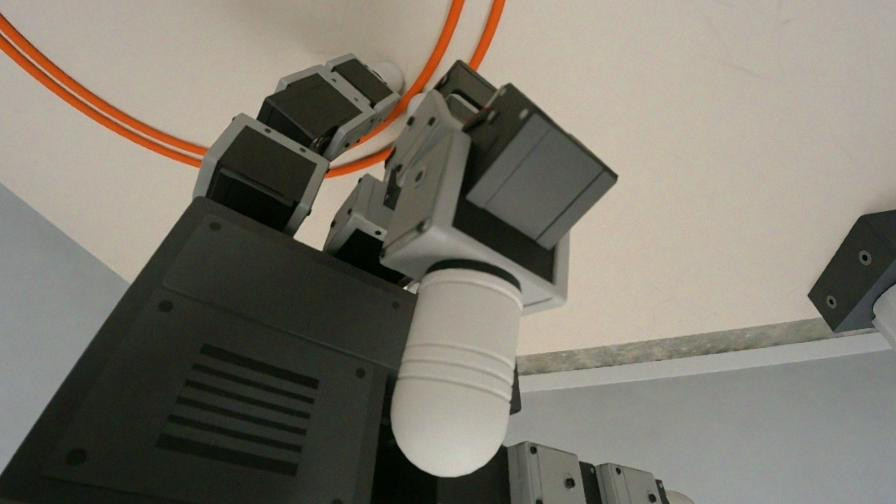

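Scaled by 1.680 from the camera's image (finer frame: 1280x720).

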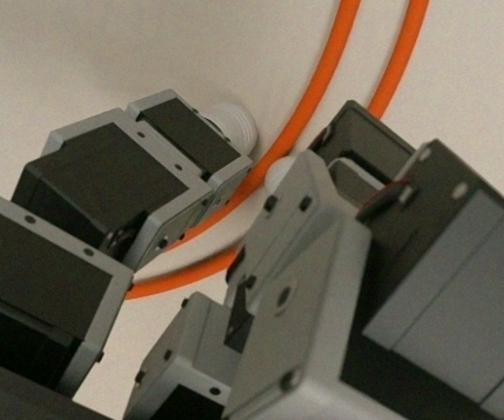

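Scene clock: 615.87 s.
Joint torques (N m): arm1=[0.43 -0.44 -0.13 -7.66 0.11 -0.64 0.26] | arm2=[-0.94 -14.09 1.42 -6.4 -0.47 -3.09 0] | arm3=[-0.22 1.76 0.75 -8.08 -0.04 -0.46 0.06] | arm4=[1.14 -2 0 -6.72 -0.68 -0.11 -0.39]
Motor temperatures (°C): arm1=[38 32 34 35 43 48 38] | arm2=[39 37 32 35 40 38 45] | arm3=[38 38 33 36 42 44 42] | arm4=[35 31 34 37 40 40 46]
Flange force (N): arm1=[-1.8 -0.8 -0.5] | arm2=[3.7 -1.5 -14.4] | arm3=[1.1 2.8 2.5] | arm4=[-4.1 -3.3 -5.6]
move: arm2 off_target
Joint velocities: within noise
arm1, arm3, arm4: as last shown
arm1.index_mcp_current_ma: -8
arm1.index_abd_current_ma: -2
arm1.index_pip_current_ma: -7
arm1.index_dip_current_ma: 3
arm1.middle_mcp_current_ma: 3
arm1.middle_abd_current_ma: 8
arm1.middle_pip_current_ma: -7
arm1.middle_dip_current_ma: 9
arm1.ring_abd_current_ma: -5
arm1.ring_pip_current_ma: 12
arm1.ring_dip_current_ma: 1
arm1.thumb_cmc_current_ma: 5
arm1.thumb_mcp_current_ma: 5
arm1.thumb_ipl_current_ma: 2
arm2.joint_positions: joint1_rad=+0.789 joint2_rad=+0.732 joint3_rad=+0.234 joint4_rad=+1.735 joint5_rad=-0.232 joint6_rad=+0.702 joint7_rad=+1.829 hand_index_mcp=+0.751 hand_index_abd=-0.466 hand_index_pip=+0.577 hand_index_dip=+0.690 hand_middle_mcp=-0.513 hand_middle_abd=+0.000 hand_middle_pip=-0.511 hand_middle_dip=+0.263 hand_ring_mcp=+0.742 hand_ring_abd=+0.308 hand_ring_pip=+0.570 hand_ring_dip=+0.689 hand_thumb_cmc=+0.716 hand_thumb_axl=+0.677 hand_thumb_mcp=+0.220 hand_thumb_ipl=+0.168 hand_current_limit=+0.400 hand_speed=-0.600
arm2.joint_status: hand_index_abd off_target (ended at -0.466, target -0.500); hand_ring_abd off_target (ended at +0.308, target +0.500)
arm2.hand_state: goal,blocked,goal,goal,blocked,goal,goal,goal,goal,blocked,goal,goal,goal,goal,goal,goal
arm2.index_mcp_current_ma: -12
arm2.index_abd_current_ma: 22
arm2.index_pip_current_ma: -8
arm2.index_dip_current_ma: -13
arm2.middle_mcp_current_ma: 57
arm2.middle_abd_current_ma: -5
arm2.middle_pip_current_ma: 2
arm2.middle_dip_current_ma: -8
arm2.ring_mcp_current_ma: -4
arm2.ring_abd_current_ma: -209
arm2.ring_pip_current_ma: 0
arm2.ring_dip_current_ma: -13
arm2.thumb_cmc_current_ma: -13
arm2.thumb_axl_current_ma: 14
arm2.thumb_mcp_current_ma: -6
arm2.thumb_ipl_current_ma: 6
arm2.hand_goal_index_mcp: 0.754
arm2.hand_goal_index_abd: -0.500
arm2.hand_goal_index_pip: 0.576
arm2.hand_goal_index_dip: 0.696
arm2.hand_goal_middle_mcp: -0.548
arm2.hand_goal_middle_abd: 0.000
arm2.hand_goal_middle_pip: -0.518
arm2.hand_goal_middle_dip: 0.262
arm2.hand_goal_ring_mcp: 0.754
arm2.hand_goal_ring_abd: 0.500
arm2.hand_goal_ring_pip: 0.576
arm2.hand_goal_ring_dip: 0.696
arm2.hand_goal_thumb_cmc: 0.714
arm2.hand_goal_thumb_axl: 0.678
arm2.hand_goal_thumb_mcp: 0.226
arm2.hand_goal_thumb_ipl: 0.168
arm2.hand: x=-0.3715 y=+0.3221 z=+0.8389 quat_wxyz=(+0.000, +0.946, +0.326, +0.000)
arm2.hand_target: x=-0.3715 y=+0.3221 z=+0.8390 quat_wxyz=(+0.000, +0.946, +0.326, +0.000)
arm2.hand_status: not commanded
arm3.index_mcp_current_ma: -9
arm3.index_abd_current_ma: -9
arm3.index_pip_current_ma: -2
arm3.index_dip_current_ma: -3
arm3.middle_mcp_current_ma: 5
arm3.middle_abd_current_ma: -5
arm3.middle_pip_current_ma: -3
arm3.middle_dip_current_ma: -1
arm3.ring_mcp_current_ma: 4
arm3.ring_abd_current_ma: 1
arm3.ring_pip_current_ma: 6
arm3.ring_dip_current_ma: -3
arm3.thumb_cmc_current_ma: 3
arm3.thumb_axl_current_ma: 13
arm3.thumb_mcp_current_ma: 5
arm3.thumb_ipl_current_ma: 12
arm4.index_mcp_current_ma: -7
arm4.index_abd_current_ma: -3
arm4.index_pip_current_ma: 7
arm4.index_dip_current_ma: -4
arm4.middle_mcp_current_ma: 13
arm4.middle_pip_current_ma: 4
arm4.middle_dip_current_ma: 0
arm4.ring_mcp_current_ma: 0
arm4.ring_abd_current_ma: 0
arm4.ring_pip_current_ma: 7
arm4.ring_dip_current_ma: 17
arm4.thumb_cmc_current_ma: 9
arm4.thumb_axl_current_ma: -4
arm4.thumb_mcp_current_ma: -2

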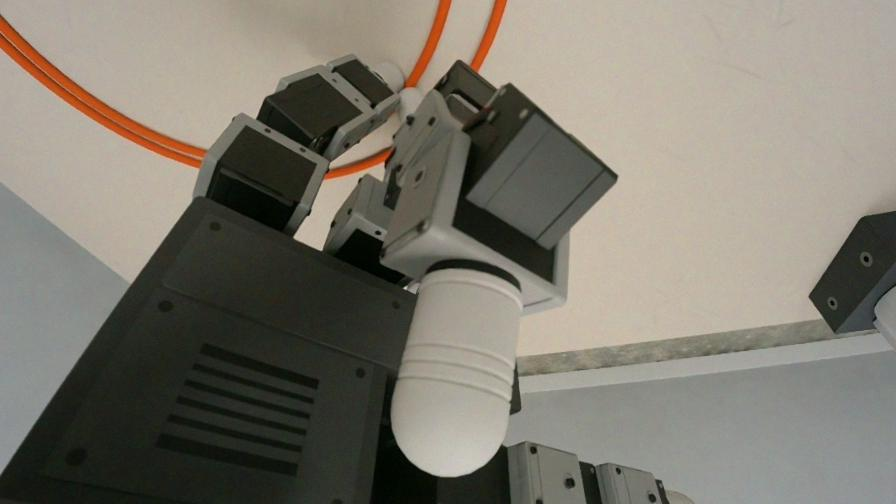

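Scaled by 1.680 from the camera's image (finer frame: 1280x720).

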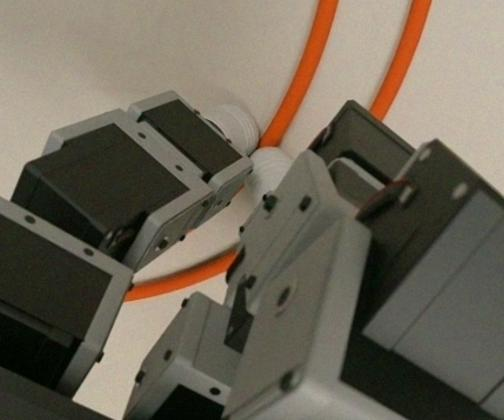

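{"fn": "move", "kwargs": {"arm2": {"joints": {"hand_ring_abd": 0.28, "hand_index_abd": -0.33}}}}

{"fn": "move", "kwargs": {"arm2": {"target": [-0.3715, 0.3221, 0.8383, 0, 0.9455, 0.3256, 0], "speed": 0.05, "joints": {"hand_ring_abd": 0.5, "hand_index_abd": -0.36}}, "cameras": ["arm2_cam_wrist"]}}

{"fn": "zoom_image", "kwargs": {"camera": "arm2_cam_wrist", "region": [250, 0, 550, 250]}}

Scene clock: 629.63 s.
Joint torques (N m): arm1=[0.44 -0.41 -0.17 -7.7 0.11 -0.64 0.26] | arm2=[-0.68 -13.6 1.49 -4.9 -0.25 -2.24 -0.01] | arm3=[-0.21 1.62 0.8 -8.07 -0.06 -0.45 0.08] | arm4=[1.13 -1.99 0.01 -6.7 -0.71 -0.09 -0.4]
Motor temperatures (°C): arm1=[38 32 33 35 43 48 38] | arm2=[39 37 32 36 40 38 45] | arm3=[38 38 33 36 42 44 42] | arm4=[35 31 34 37 40 40 46]
Flange force (N): arm1=[-1.7 -0.9 -0.3] | arm2=[0.7 -1.3 -14.0] | arm3=[0.7 2.9 2.3] | arm4=[-4.1 -3.3 -5.6]
move: arm2 off_target
Joint velocities: within noise
arm1, arm3, arm4: as last shown
arm1.index_mcp_current_ma: -6
arm1.index_abd_current_ma: -4
arm1.index_pip_current_ma: -9
arm1.index_dip_current_ma: -2
arm1.middle_mcp_current_ma: -2
arm1.middle_abd_current_ma: 9
arm1.middle_pip_current_ma: -8
arm1.middle_dip_current_ma: 5
arm1.ring_mcp_current_ma: -6
arm1.ring_abd_current_ma: -6
arm1.ring_pip_current_ma: 11
arm1.ring_dip_current_ma: 0
arm1.thumb_cmc_current_ma: 4
arm1.thumb_axl_current_ma: -10
arm1.thumb_mcp_current_ma: 10
arm1.thumb_ipl_current_ma: 8
arm2.joint_positions: joint1_rad=+0.789 joint2_rad=+0.731 joint3_rad=+0.234 joint4_rad=+1.735 joint5_rad=-0.232 joint6_rad=+0.702 joint7_rad=+1.829 hand_index_mcp=+0.751 hand_index_abd=-0.342 hand_index_pip=+0.577 hand_index_dip=+0.690 hand_middle_mcp=-0.513 hand_middle_abd=+0.000 hand_middle_pip=-0.511 hand_middle_dip=+0.263 hand_ring_mcp=+0.742 hand_ring_abd=+0.301 hand_ring_pip=+0.570 hand_ring_dip=+0.689 hand_thumb_cmc=+0.716 hand_thumb_axl=+0.677 hand_thumb_mcp=+0.220 hand_thumb_ipl=+0.168 hand_current_limit=+0.400 hand_speed=-0.600
arm2.joint_status: hand_ring_abd off_target (ended at +0.301, target +0.280); the others done
arm2.hand_state: goal,goal,goal,goal,blocked,goal,goal,goal,goal,blocked,goal,goal,goal,goal,goal,goal
arm2.index_mcp_current_ma: -9
arm2.index_abd_current_ma: -11
arm2.index_pip_current_ma: -9
arm2.index_dip_current_ma: -9
arm2.middle_mcp_current_ma: 61
arm2.middle_abd_current_ma: -9
arm2.middle_pip_current_ma: 2
arm2.middle_dip_current_ma: -4
arm2.ring_mcp_current_ma: -2
arm2.ring_abd_current_ma: 23
arm2.ring_pip_current_ma: 3
arm2.ring_dip_current_ma: -15
arm2.thumb_cmc_current_ma: -9
arm2.thumb_axl_current_ma: 4
arm2.thumb_mcp_current_ma: 0
arm2.thumb_ipl_current_ma: 2
arm2.hand_goal_index_mcp: 0.754
arm2.hand_goal_index_abd: -0.330
arm2.hand_goal_index_pip: 0.576
arm2.hand_goal_index_dip: 0.696
arm2.hand_goal_middle_mcp: -0.548
arm2.hand_goal_middle_abd: 0.000
arm2.hand_goal_middle_pip: -0.518
arm2.hand_goal_middle_dip: 0.262
arm2.hand_goal_ring_mcp: 0.754
arm2.hand_goal_ring_abd: 0.280
arm2.hand_goal_ring_pip: 0.576
arm2.hand_goal_ring_dip: 0.696
arm2.hand_goal_thumb_cmc: 0.714
arm2.hand_goal_thumb_axl: 0.678
arm2.hand_goal_thumb_mcp: 0.226
arm2.hand_goal_thumb_ipl: 0.168
arm2.hand: x=-0.3715 y=+0.3221 z=+0.8391 quat_wxyz=(+0.000, +0.945, +0.326, +0.000)
arm2.hand_target: x=-0.3715 y=+0.3221 z=+0.8390 quat_wxyz=(+0.000, +0.945, +0.326, +0.000)
arm2.hand_status: not commanded
arm3.index_mcp_current_ma: -5
arm3.index_abd_current_ma: -11
arm3.index_pip_current_ma: 8
arm3.index_dip_current_ma: -15
arm3.middle_mcp_current_ma: 6
arm3.middle_abd_current_ma: 6
arm3.middle_pip_current_ma: 2
arm3.middle_dip_current_ma: -6
arm3.ring_mcp_current_ma: 0
arm3.ring_abd_current_ma: -2
arm3.ring_pip_current_ma: 7
arm3.ring_dip_current_ma: 3
arm3.thumb_cmc_current_ma: -5
arm3.thumb_axl_current_ma: 1
arm3.thumb_mcp_current_ma: -2
arm3.thumb_ipl_current_ma: 4
arm4.index_mcp_current_ma: -4
arm4.index_abd_current_ma: -10
arm4.index_pip_current_ma: 5
arm4.index_dip_current_ma: -6
arm4.middle_mcp_current_ma: 15
arm4.middle_abd_current_ma: 14
arm4.middle_pip_current_ma: -1
arm4.middle_dip_current_ma: 2
arm4.ring_mcp_current_ma: 2
arm4.ring_abd_current_ma: 2
arm4.ring_pip_current_ma: 8
arm4.ring_dip_current_ma: 6
arm4.thumb_axl_current_ma: -9
arm4.thumb_mcp_current_ma: -3
arm4.thumb_ipl_current_ma: 7
pictures: none

Scene clock: 630.60 s.
Joint torques (N m): arm1=[0.42 -0.45 -0.13 -7.68 0.12 -0.63 0.29] | arm2=[-1.06 -10.35 0.83 -6.53 -0.68 -4.51 -0.05] | arm3=[-0.28 1.7 0.83 -8.1 -0.05 -0.46 0.05] | arm4=[1.14 -2 0 -6.7 -0.69 -0.11 -0.4]
Motor temperatures (°C): arm1=[38 32 33 35 43 48 38] | arm2=[39 37 32 36 40 39 45] | arm3=[38 38 33 36 42 44 42] | arm4=[35 31 34 37 40 40 46]
Flange force (N): arm1=[-1.9 -0.7 -0.4] | arm2=[6.8 -1.6 -25.0] | arm3=[0.9 3.0 2.4] | arm4=[-4.1 -3.3 -5.6]
move: arm2 off_target
Joint velocities: within noise
arm1, arm3, arm4: as last shown
arm1.index_mcp_current_ma: -9
arm1.index_abd_current_ma: -1
arm1.index_pip_current_ma: -10
arm1.index_dip_current_ma: 7
arm1.middle_mcp_current_ma: 5
arm1.middle_abd_current_ma: 8
arm1.middle_pip_current_ma: -6
arm1.middle_dip_current_ma: 7
arm1.ring_abd_current_ma: -1
arm1.ring_pip_current_ma: 13
arm1.ring_dip_current_ma: 4
arm1.thumb_cmc_current_ma: 1
arm1.thumb_axl_current_ma: -15
arm1.thumb_mcp_current_ma: 6
arm1.thumb_ipl_current_ma: 6
arm2.joint_positions: joint1_rad=+0.790 joint2_rad=+0.733 joint3_rad=+0.234 joint4_rad=+1.736 joint5_rad=-0.232 joint6_rad=+0.701 joint7_rad=+1.829 hand_index_mcp=+0.751 hand_index_abd=-0.346 hand_index_pip=+0.577 hand_index_dip=+0.690 hand_middle_mcp=-0.513 hand_middle_abd=+0.000 hand_middle_pip=-0.511 hand_middle_dip=+0.263 hand_ring_mcp=+0.742 hand_ring_abd=+0.307 hand_ring_pip=+0.570 hand_ring_dip=+0.689 hand_thumb_cmc=+0.716 hand_thumb_axl=+0.677 hand_thumb_mcp=+0.220 hand_thumb_ipl=+0.168 hand_current_limit=+0.400 hand_speed=-0.600
arm2.joint_status: hand_ring_abd off_target (ended at +0.307, target +0.500); the others done
arm2.hand_state: goal,goal,goal,goal,blocked,goal,goal,goal,goal,blocked,goal,goal,goal,goal,goal,goal
arm2.index_mcp_current_ma: -9
arm2.index_abd_current_ma: 4
arm2.index_pip_current_ma: -1
arm2.index_dip_current_ma: -11
arm2.middle_mcp_current_ma: 55
arm2.middle_abd_current_ma: -9
arm2.middle_pip_current_ma: 7
arm2.middle_dip_current_ma: -9
arm2.ring_mcp_current_ma: -2
arm2.ring_abd_current_ma: -205
arm2.ring_pip_current_ma: -2
arm2.ring_dip_current_ma: -9
arm2.thumb_cmc_current_ma: -6
arm2.thumb_axl_current_ma: 8
arm2.thumb_mcp_current_ma: -7
arm2.thumb_ipl_current_ma: -2
arm2.hand_goal_index_mcp: 0.754
arm2.hand_goal_index_abd: -0.360
arm2.hand_goal_index_pip: 0.576
arm2.hand_goal_index_dip: 0.696
arm2.hand_goal_middle_mcp: -0.548
arm2.hand_goal_middle_abd: 0.000
arm2.hand_goal_middle_pip: -0.518
arm2.hand_goal_middle_dip: 0.262
arm2.hand_goal_ring_mcp: 0.754
arm2.hand_goal_ring_abd: 0.500
arm2.hand_goal_ring_pip: 0.576
arm2.hand_goal_ring_dip: 0.696
arm2.hand_goal_thumb_cmc: 0.714
arm2.hand_goal_thumb_axl: 0.678
arm2.hand_goal_thumb_mcp: 0.226
arm2.hand_goal_thumb_ipl: 0.168
arm2.hand: x=-0.3715 y=+0.3221 z=+0.8383 quat_wxyz=(+0.000, +0.945, +0.326, +0.000)
arm2.hand_target: x=-0.3715 y=+0.3221 z=+0.8383 quat_wxyz=(+0.000, +0.945, +0.326, +0.000)
arm2.hand_status: done (0.000 m and 0.0 deg from the pose sent, 0.001 m and 0.0 deg at the start)
arm3.index_mcp_current_ma: -11
arm3.index_abd_current_ma: -8
arm3.index_pip_current_ma: -2
arm3.index_dip_current_ma: -13
arm3.middle_mcp_current_ma: 2
arm3.middle_abd_current_ma: -1
arm3.middle_pip_current_ma: -1
arm3.middle_dip_current_ma: 4
arm3.ring_mcp_current_ma: -1
arm3.ring_abd_current_ma: -3
arm3.ring_pip_current_ma: 1
arm3.ring_dip_current_ma: -9
arm3.thumb_cmc_current_ma: -6
arm3.thumb_axl_current_ma: 13
arm3.thumb_mcp_current_ma: 2
arm4.index_mcp_current_ma: -9
arm4.index_abd_current_ma: 0
arm4.index_pip_current_ma: 6
arm4.index_dip_current_ma: -2
arm4.middle_mcp_current_ma: 8
arm4.middle_abd_current_ma: 6
arm4.middle_pip_current_ma: 4
arm4.middle_dip_current_ma: 3
arm4.ring_mcp_current_ma: 0
arm4.ring_abd_current_ma: 5
arm4.ring_pip_current_ma: 1
arm4.ring_dip_current_ma: 1
arm4.thumb_cmc_current_ma: 6
arm4.thumb_axl_current_ma: -8
arm4.thumb_mcp_current_ma: -4
arm4.thumb_ipl_current_ma: 5

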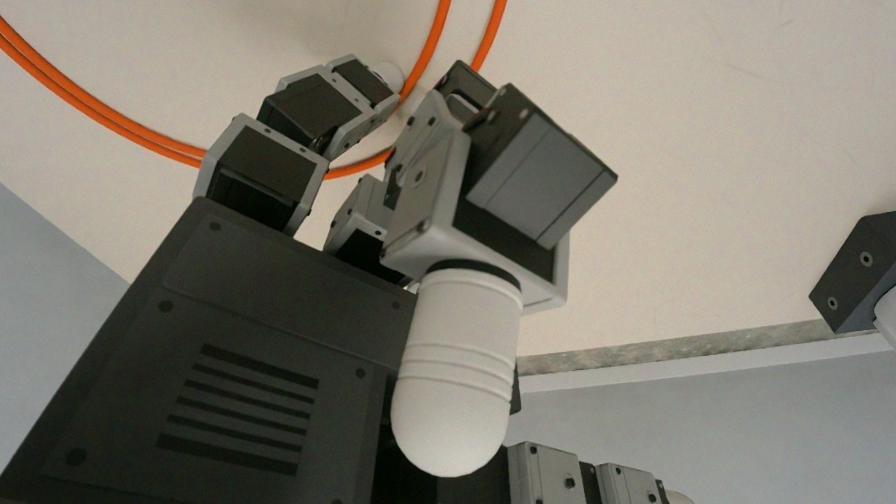

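Scaled by 1.680 from the camera's image (finer frame: 1280x720).

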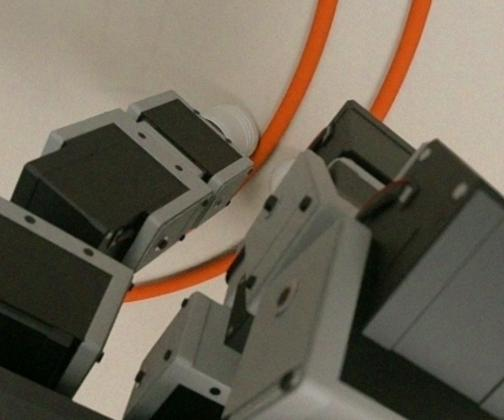

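{"fn": "move", "kwargs": {"arm2": {"target": [-0.3715, 0.3221, 0.8403, 0, 0.9455, 0.3256, 0], "speed": 0.05, "joints": {"hand_ring_abd": 0.36, "hand_index_abd": -0.35}}, "cameras": ["arm2_cam_wrist"]}}

{"fn": "zoom_image", "kwargs": {"camera": "arm2_cam_wrist", "region": [250, 0, 550, 250]}}

Scene clock: 640.40 s.
Joint torques (N m): arm1=[0.47 -0.39 -0.11 -7.68 0.1 -0.62 0.25] | arm2=[-0.44 -20.45 2.55 -5.12 0.17 0.1 0.08] | arm3=[-0.15 1.78 0.74 -8.07 -0.1 -0.48 0.1] | arm4=[1.11 -2 0.02 -6.67 -0.7 -0.13 -0.37]
Motor temperatures (°C): arm1=[38 32 33 35 43 48 38] | arm2=[39 37 32 35 40 39 45] | arm3=[38 38 33 36 42 44 42] | arm4=[35 31 34 37 40 40 46]
Flange force (N): arm1=[-1.7 -0.7 -0.3] | arm2=[-4.1 -1.1 4.9] | arm3=[1.2 2.8 2.4] | arm4=[-4.2 -3.1 -5.8]
move: arm2 off_target
Joint velocities: within noise
arm1, arm3, arm4: as last shown
arm1.index_mcp_current_ma: -6
arm1.index_abd_current_ma: -2
arm1.index_pip_current_ma: -8
arm1.index_dip_current_ma: 0
arm1.middle_mcp_current_ma: -4
arm1.middle_abd_current_ma: 7
arm1.middle_pip_current_ma: -10
arm1.ring_abd_current_ma: -4
arm1.ring_dip_current_ma: 1
arm1.thumb_cmc_current_ma: -1
arm1.thumb_axl_current_ma: -8
arm1.thumb_mcp_current_ma: 10
arm1.thumb_ipl_current_ma: 3
arm2.joint_positions: joint1_rad=+0.789 joint2_rad=+0.729 joint3_rad=+0.235 joint4_rad=+1.734 joint5_rad=-0.231 joint6_rad=+0.706 joint7_rad=+1.828 hand_index_mcp=+0.751 hand_index_abd=-0.346 hand_index_pip=+0.577 hand_index_dip=+0.690 hand_middle_mcp=-0.513 hand_middle_abd=+0.000 hand_middle_pip=-0.511 hand_middle_dip=+0.263 hand_ring_mcp=+0.742 hand_ring_abd=+0.340 hand_ring_pip=+0.571 hand_ring_dip=+0.689 hand_thumb_cmc=+0.716 hand_thumb_axl=+0.677 hand_thumb_mcp=+0.220 hand_thumb_ipl=+0.168 hand_current_limit=+0.400 hand_speed=-0.600
arm2.joint_status: hand_ring_abd off_target (ended at +0.340, target +0.360); the others done
arm2.hand_state: goal,goal,goal,goal,blocked,goal,goal,goal,goal,blocked,goal,goal,goal,goal,goal,goal
arm2.index_mcp_current_ma: -10
arm2.index_abd_current_ma: -1
arm2.index_pip_current_ma: -7
arm2.index_dip_current_ma: -15
arm2.middle_mcp_current_ma: 55
arm2.middle_abd_current_ma: -8
arm2.middle_pip_current_ma: 5
arm2.middle_dip_current_ma: -4
arm2.ring_mcp_current_ma: -3
arm2.ring_abd_current_ma: -6
arm2.ring_pip_current_ma: 1
arm2.ring_dip_current_ma: -16
arm2.thumb_cmc_current_ma: -13
arm2.thumb_axl_current_ma: 10
arm2.thumb_mcp_current_ma: -2
arm2.thumb_ipl_current_ma: 7
arm2.hand_goal_index_mcp: 0.754
arm2.hand_goal_index_abd: -0.350
arm2.hand_goal_index_pip: 0.576
arm2.hand_goal_index_dip: 0.696
arm2.hand_goal_middle_mcp: -0.548
arm2.hand_goal_middle_abd: 0.000
arm2.hand_goal_middle_pip: -0.518
arm2.hand_goal_middle_dip: 0.262
arm2.hand_goal_ring_mcp: 0.754
arm2.hand_goal_ring_abd: 0.360
arm2.hand_goal_ring_pip: 0.576
arm2.hand_goal_ring_dip: 0.696
arm2.hand_goal_thumb_cmc: 0.714
arm2.hand_goal_thumb_axl: 0.678
arm2.hand_goal_thumb_mcp: 0.226
arm2.hand_goal_thumb_ipl: 0.168
arm2.hand: x=-0.3715 y=+0.3221 z=+0.8403 quat_wxyz=(+0.000, +0.946, +0.326, +0.000)
arm2.hand_target: x=-0.3715 y=+0.3221 z=+0.8403 quat_wxyz=(+0.000, +0.946, +0.326, +0.000)
arm2.hand_status: done (0.000 m and 0.0 deg from the pose sent, 0.002 m and 0.0 deg at the start)
arm3.index_mcp_current_ma: -9
arm3.index_abd_current_ma: -15
arm3.index_pip_current_ma: 4
arm3.index_dip_current_ma: -9
arm3.middle_mcp_current_ma: -1
arm3.middle_abd_current_ma: 7
arm3.middle_pip_current_ma: 2
arm3.middle_dip_current_ma: -1
arm3.ring_abd_current_ma: -1
arm3.ring_pip_current_ma: 2
arm3.thumb_cmc_current_ma: -4
arm3.thumb_axl_current_ma: 8
arm3.thumb_mcp_current_ma: 5
arm3.thumb_ipl_current_ma: 8
arm4.index_mcp_current_ma: 0
arm4.index_abd_current_ma: -6
arm4.index_pip_current_ma: -1
arm4.index_dip_current_ma: -9
arm4.middle_mcp_current_ma: 14
arm4.middle_abd_current_ma: 3
arm4.middle_pip_current_ma: 3
arm4.middle_dip_current_ma: 1
arm4.ring_mcp_current_ma: -2
arm4.ring_abd_current_ma: 1
arm4.ring_pip_current_ma: 7
arm4.ring_dip_current_ma: 11
arm4.thumb_cmc_current_ma: 9
arm4.thumb_axl_current_ma: -2
arm4.thumb_mcp_current_ma: -1
arm4.thumb_ipl_current_ma: 2

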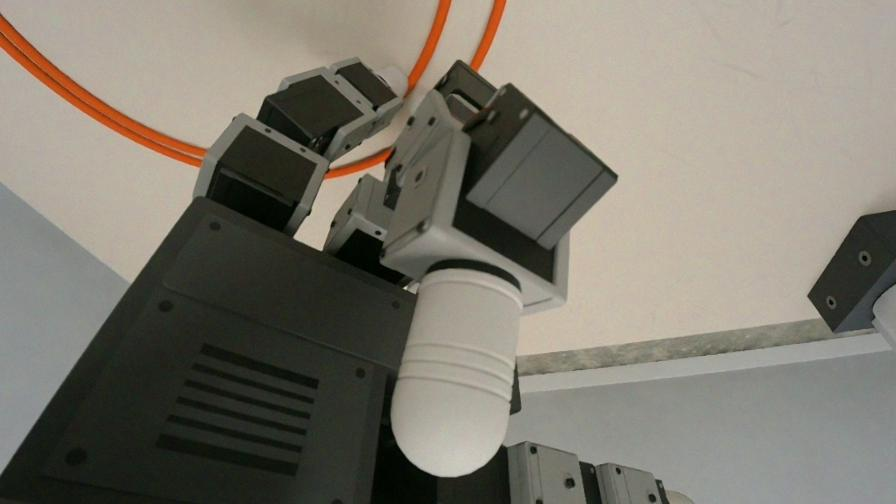

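Scaled by 1.680 from the camera's image (finer frame: 1280x720).

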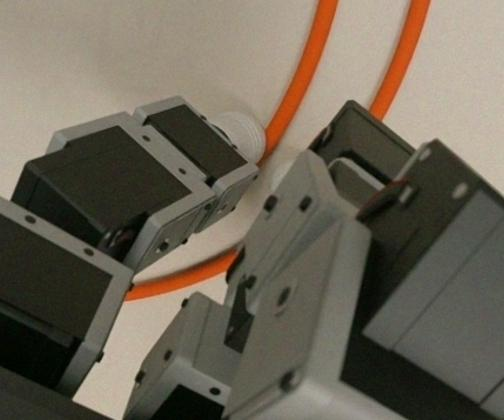

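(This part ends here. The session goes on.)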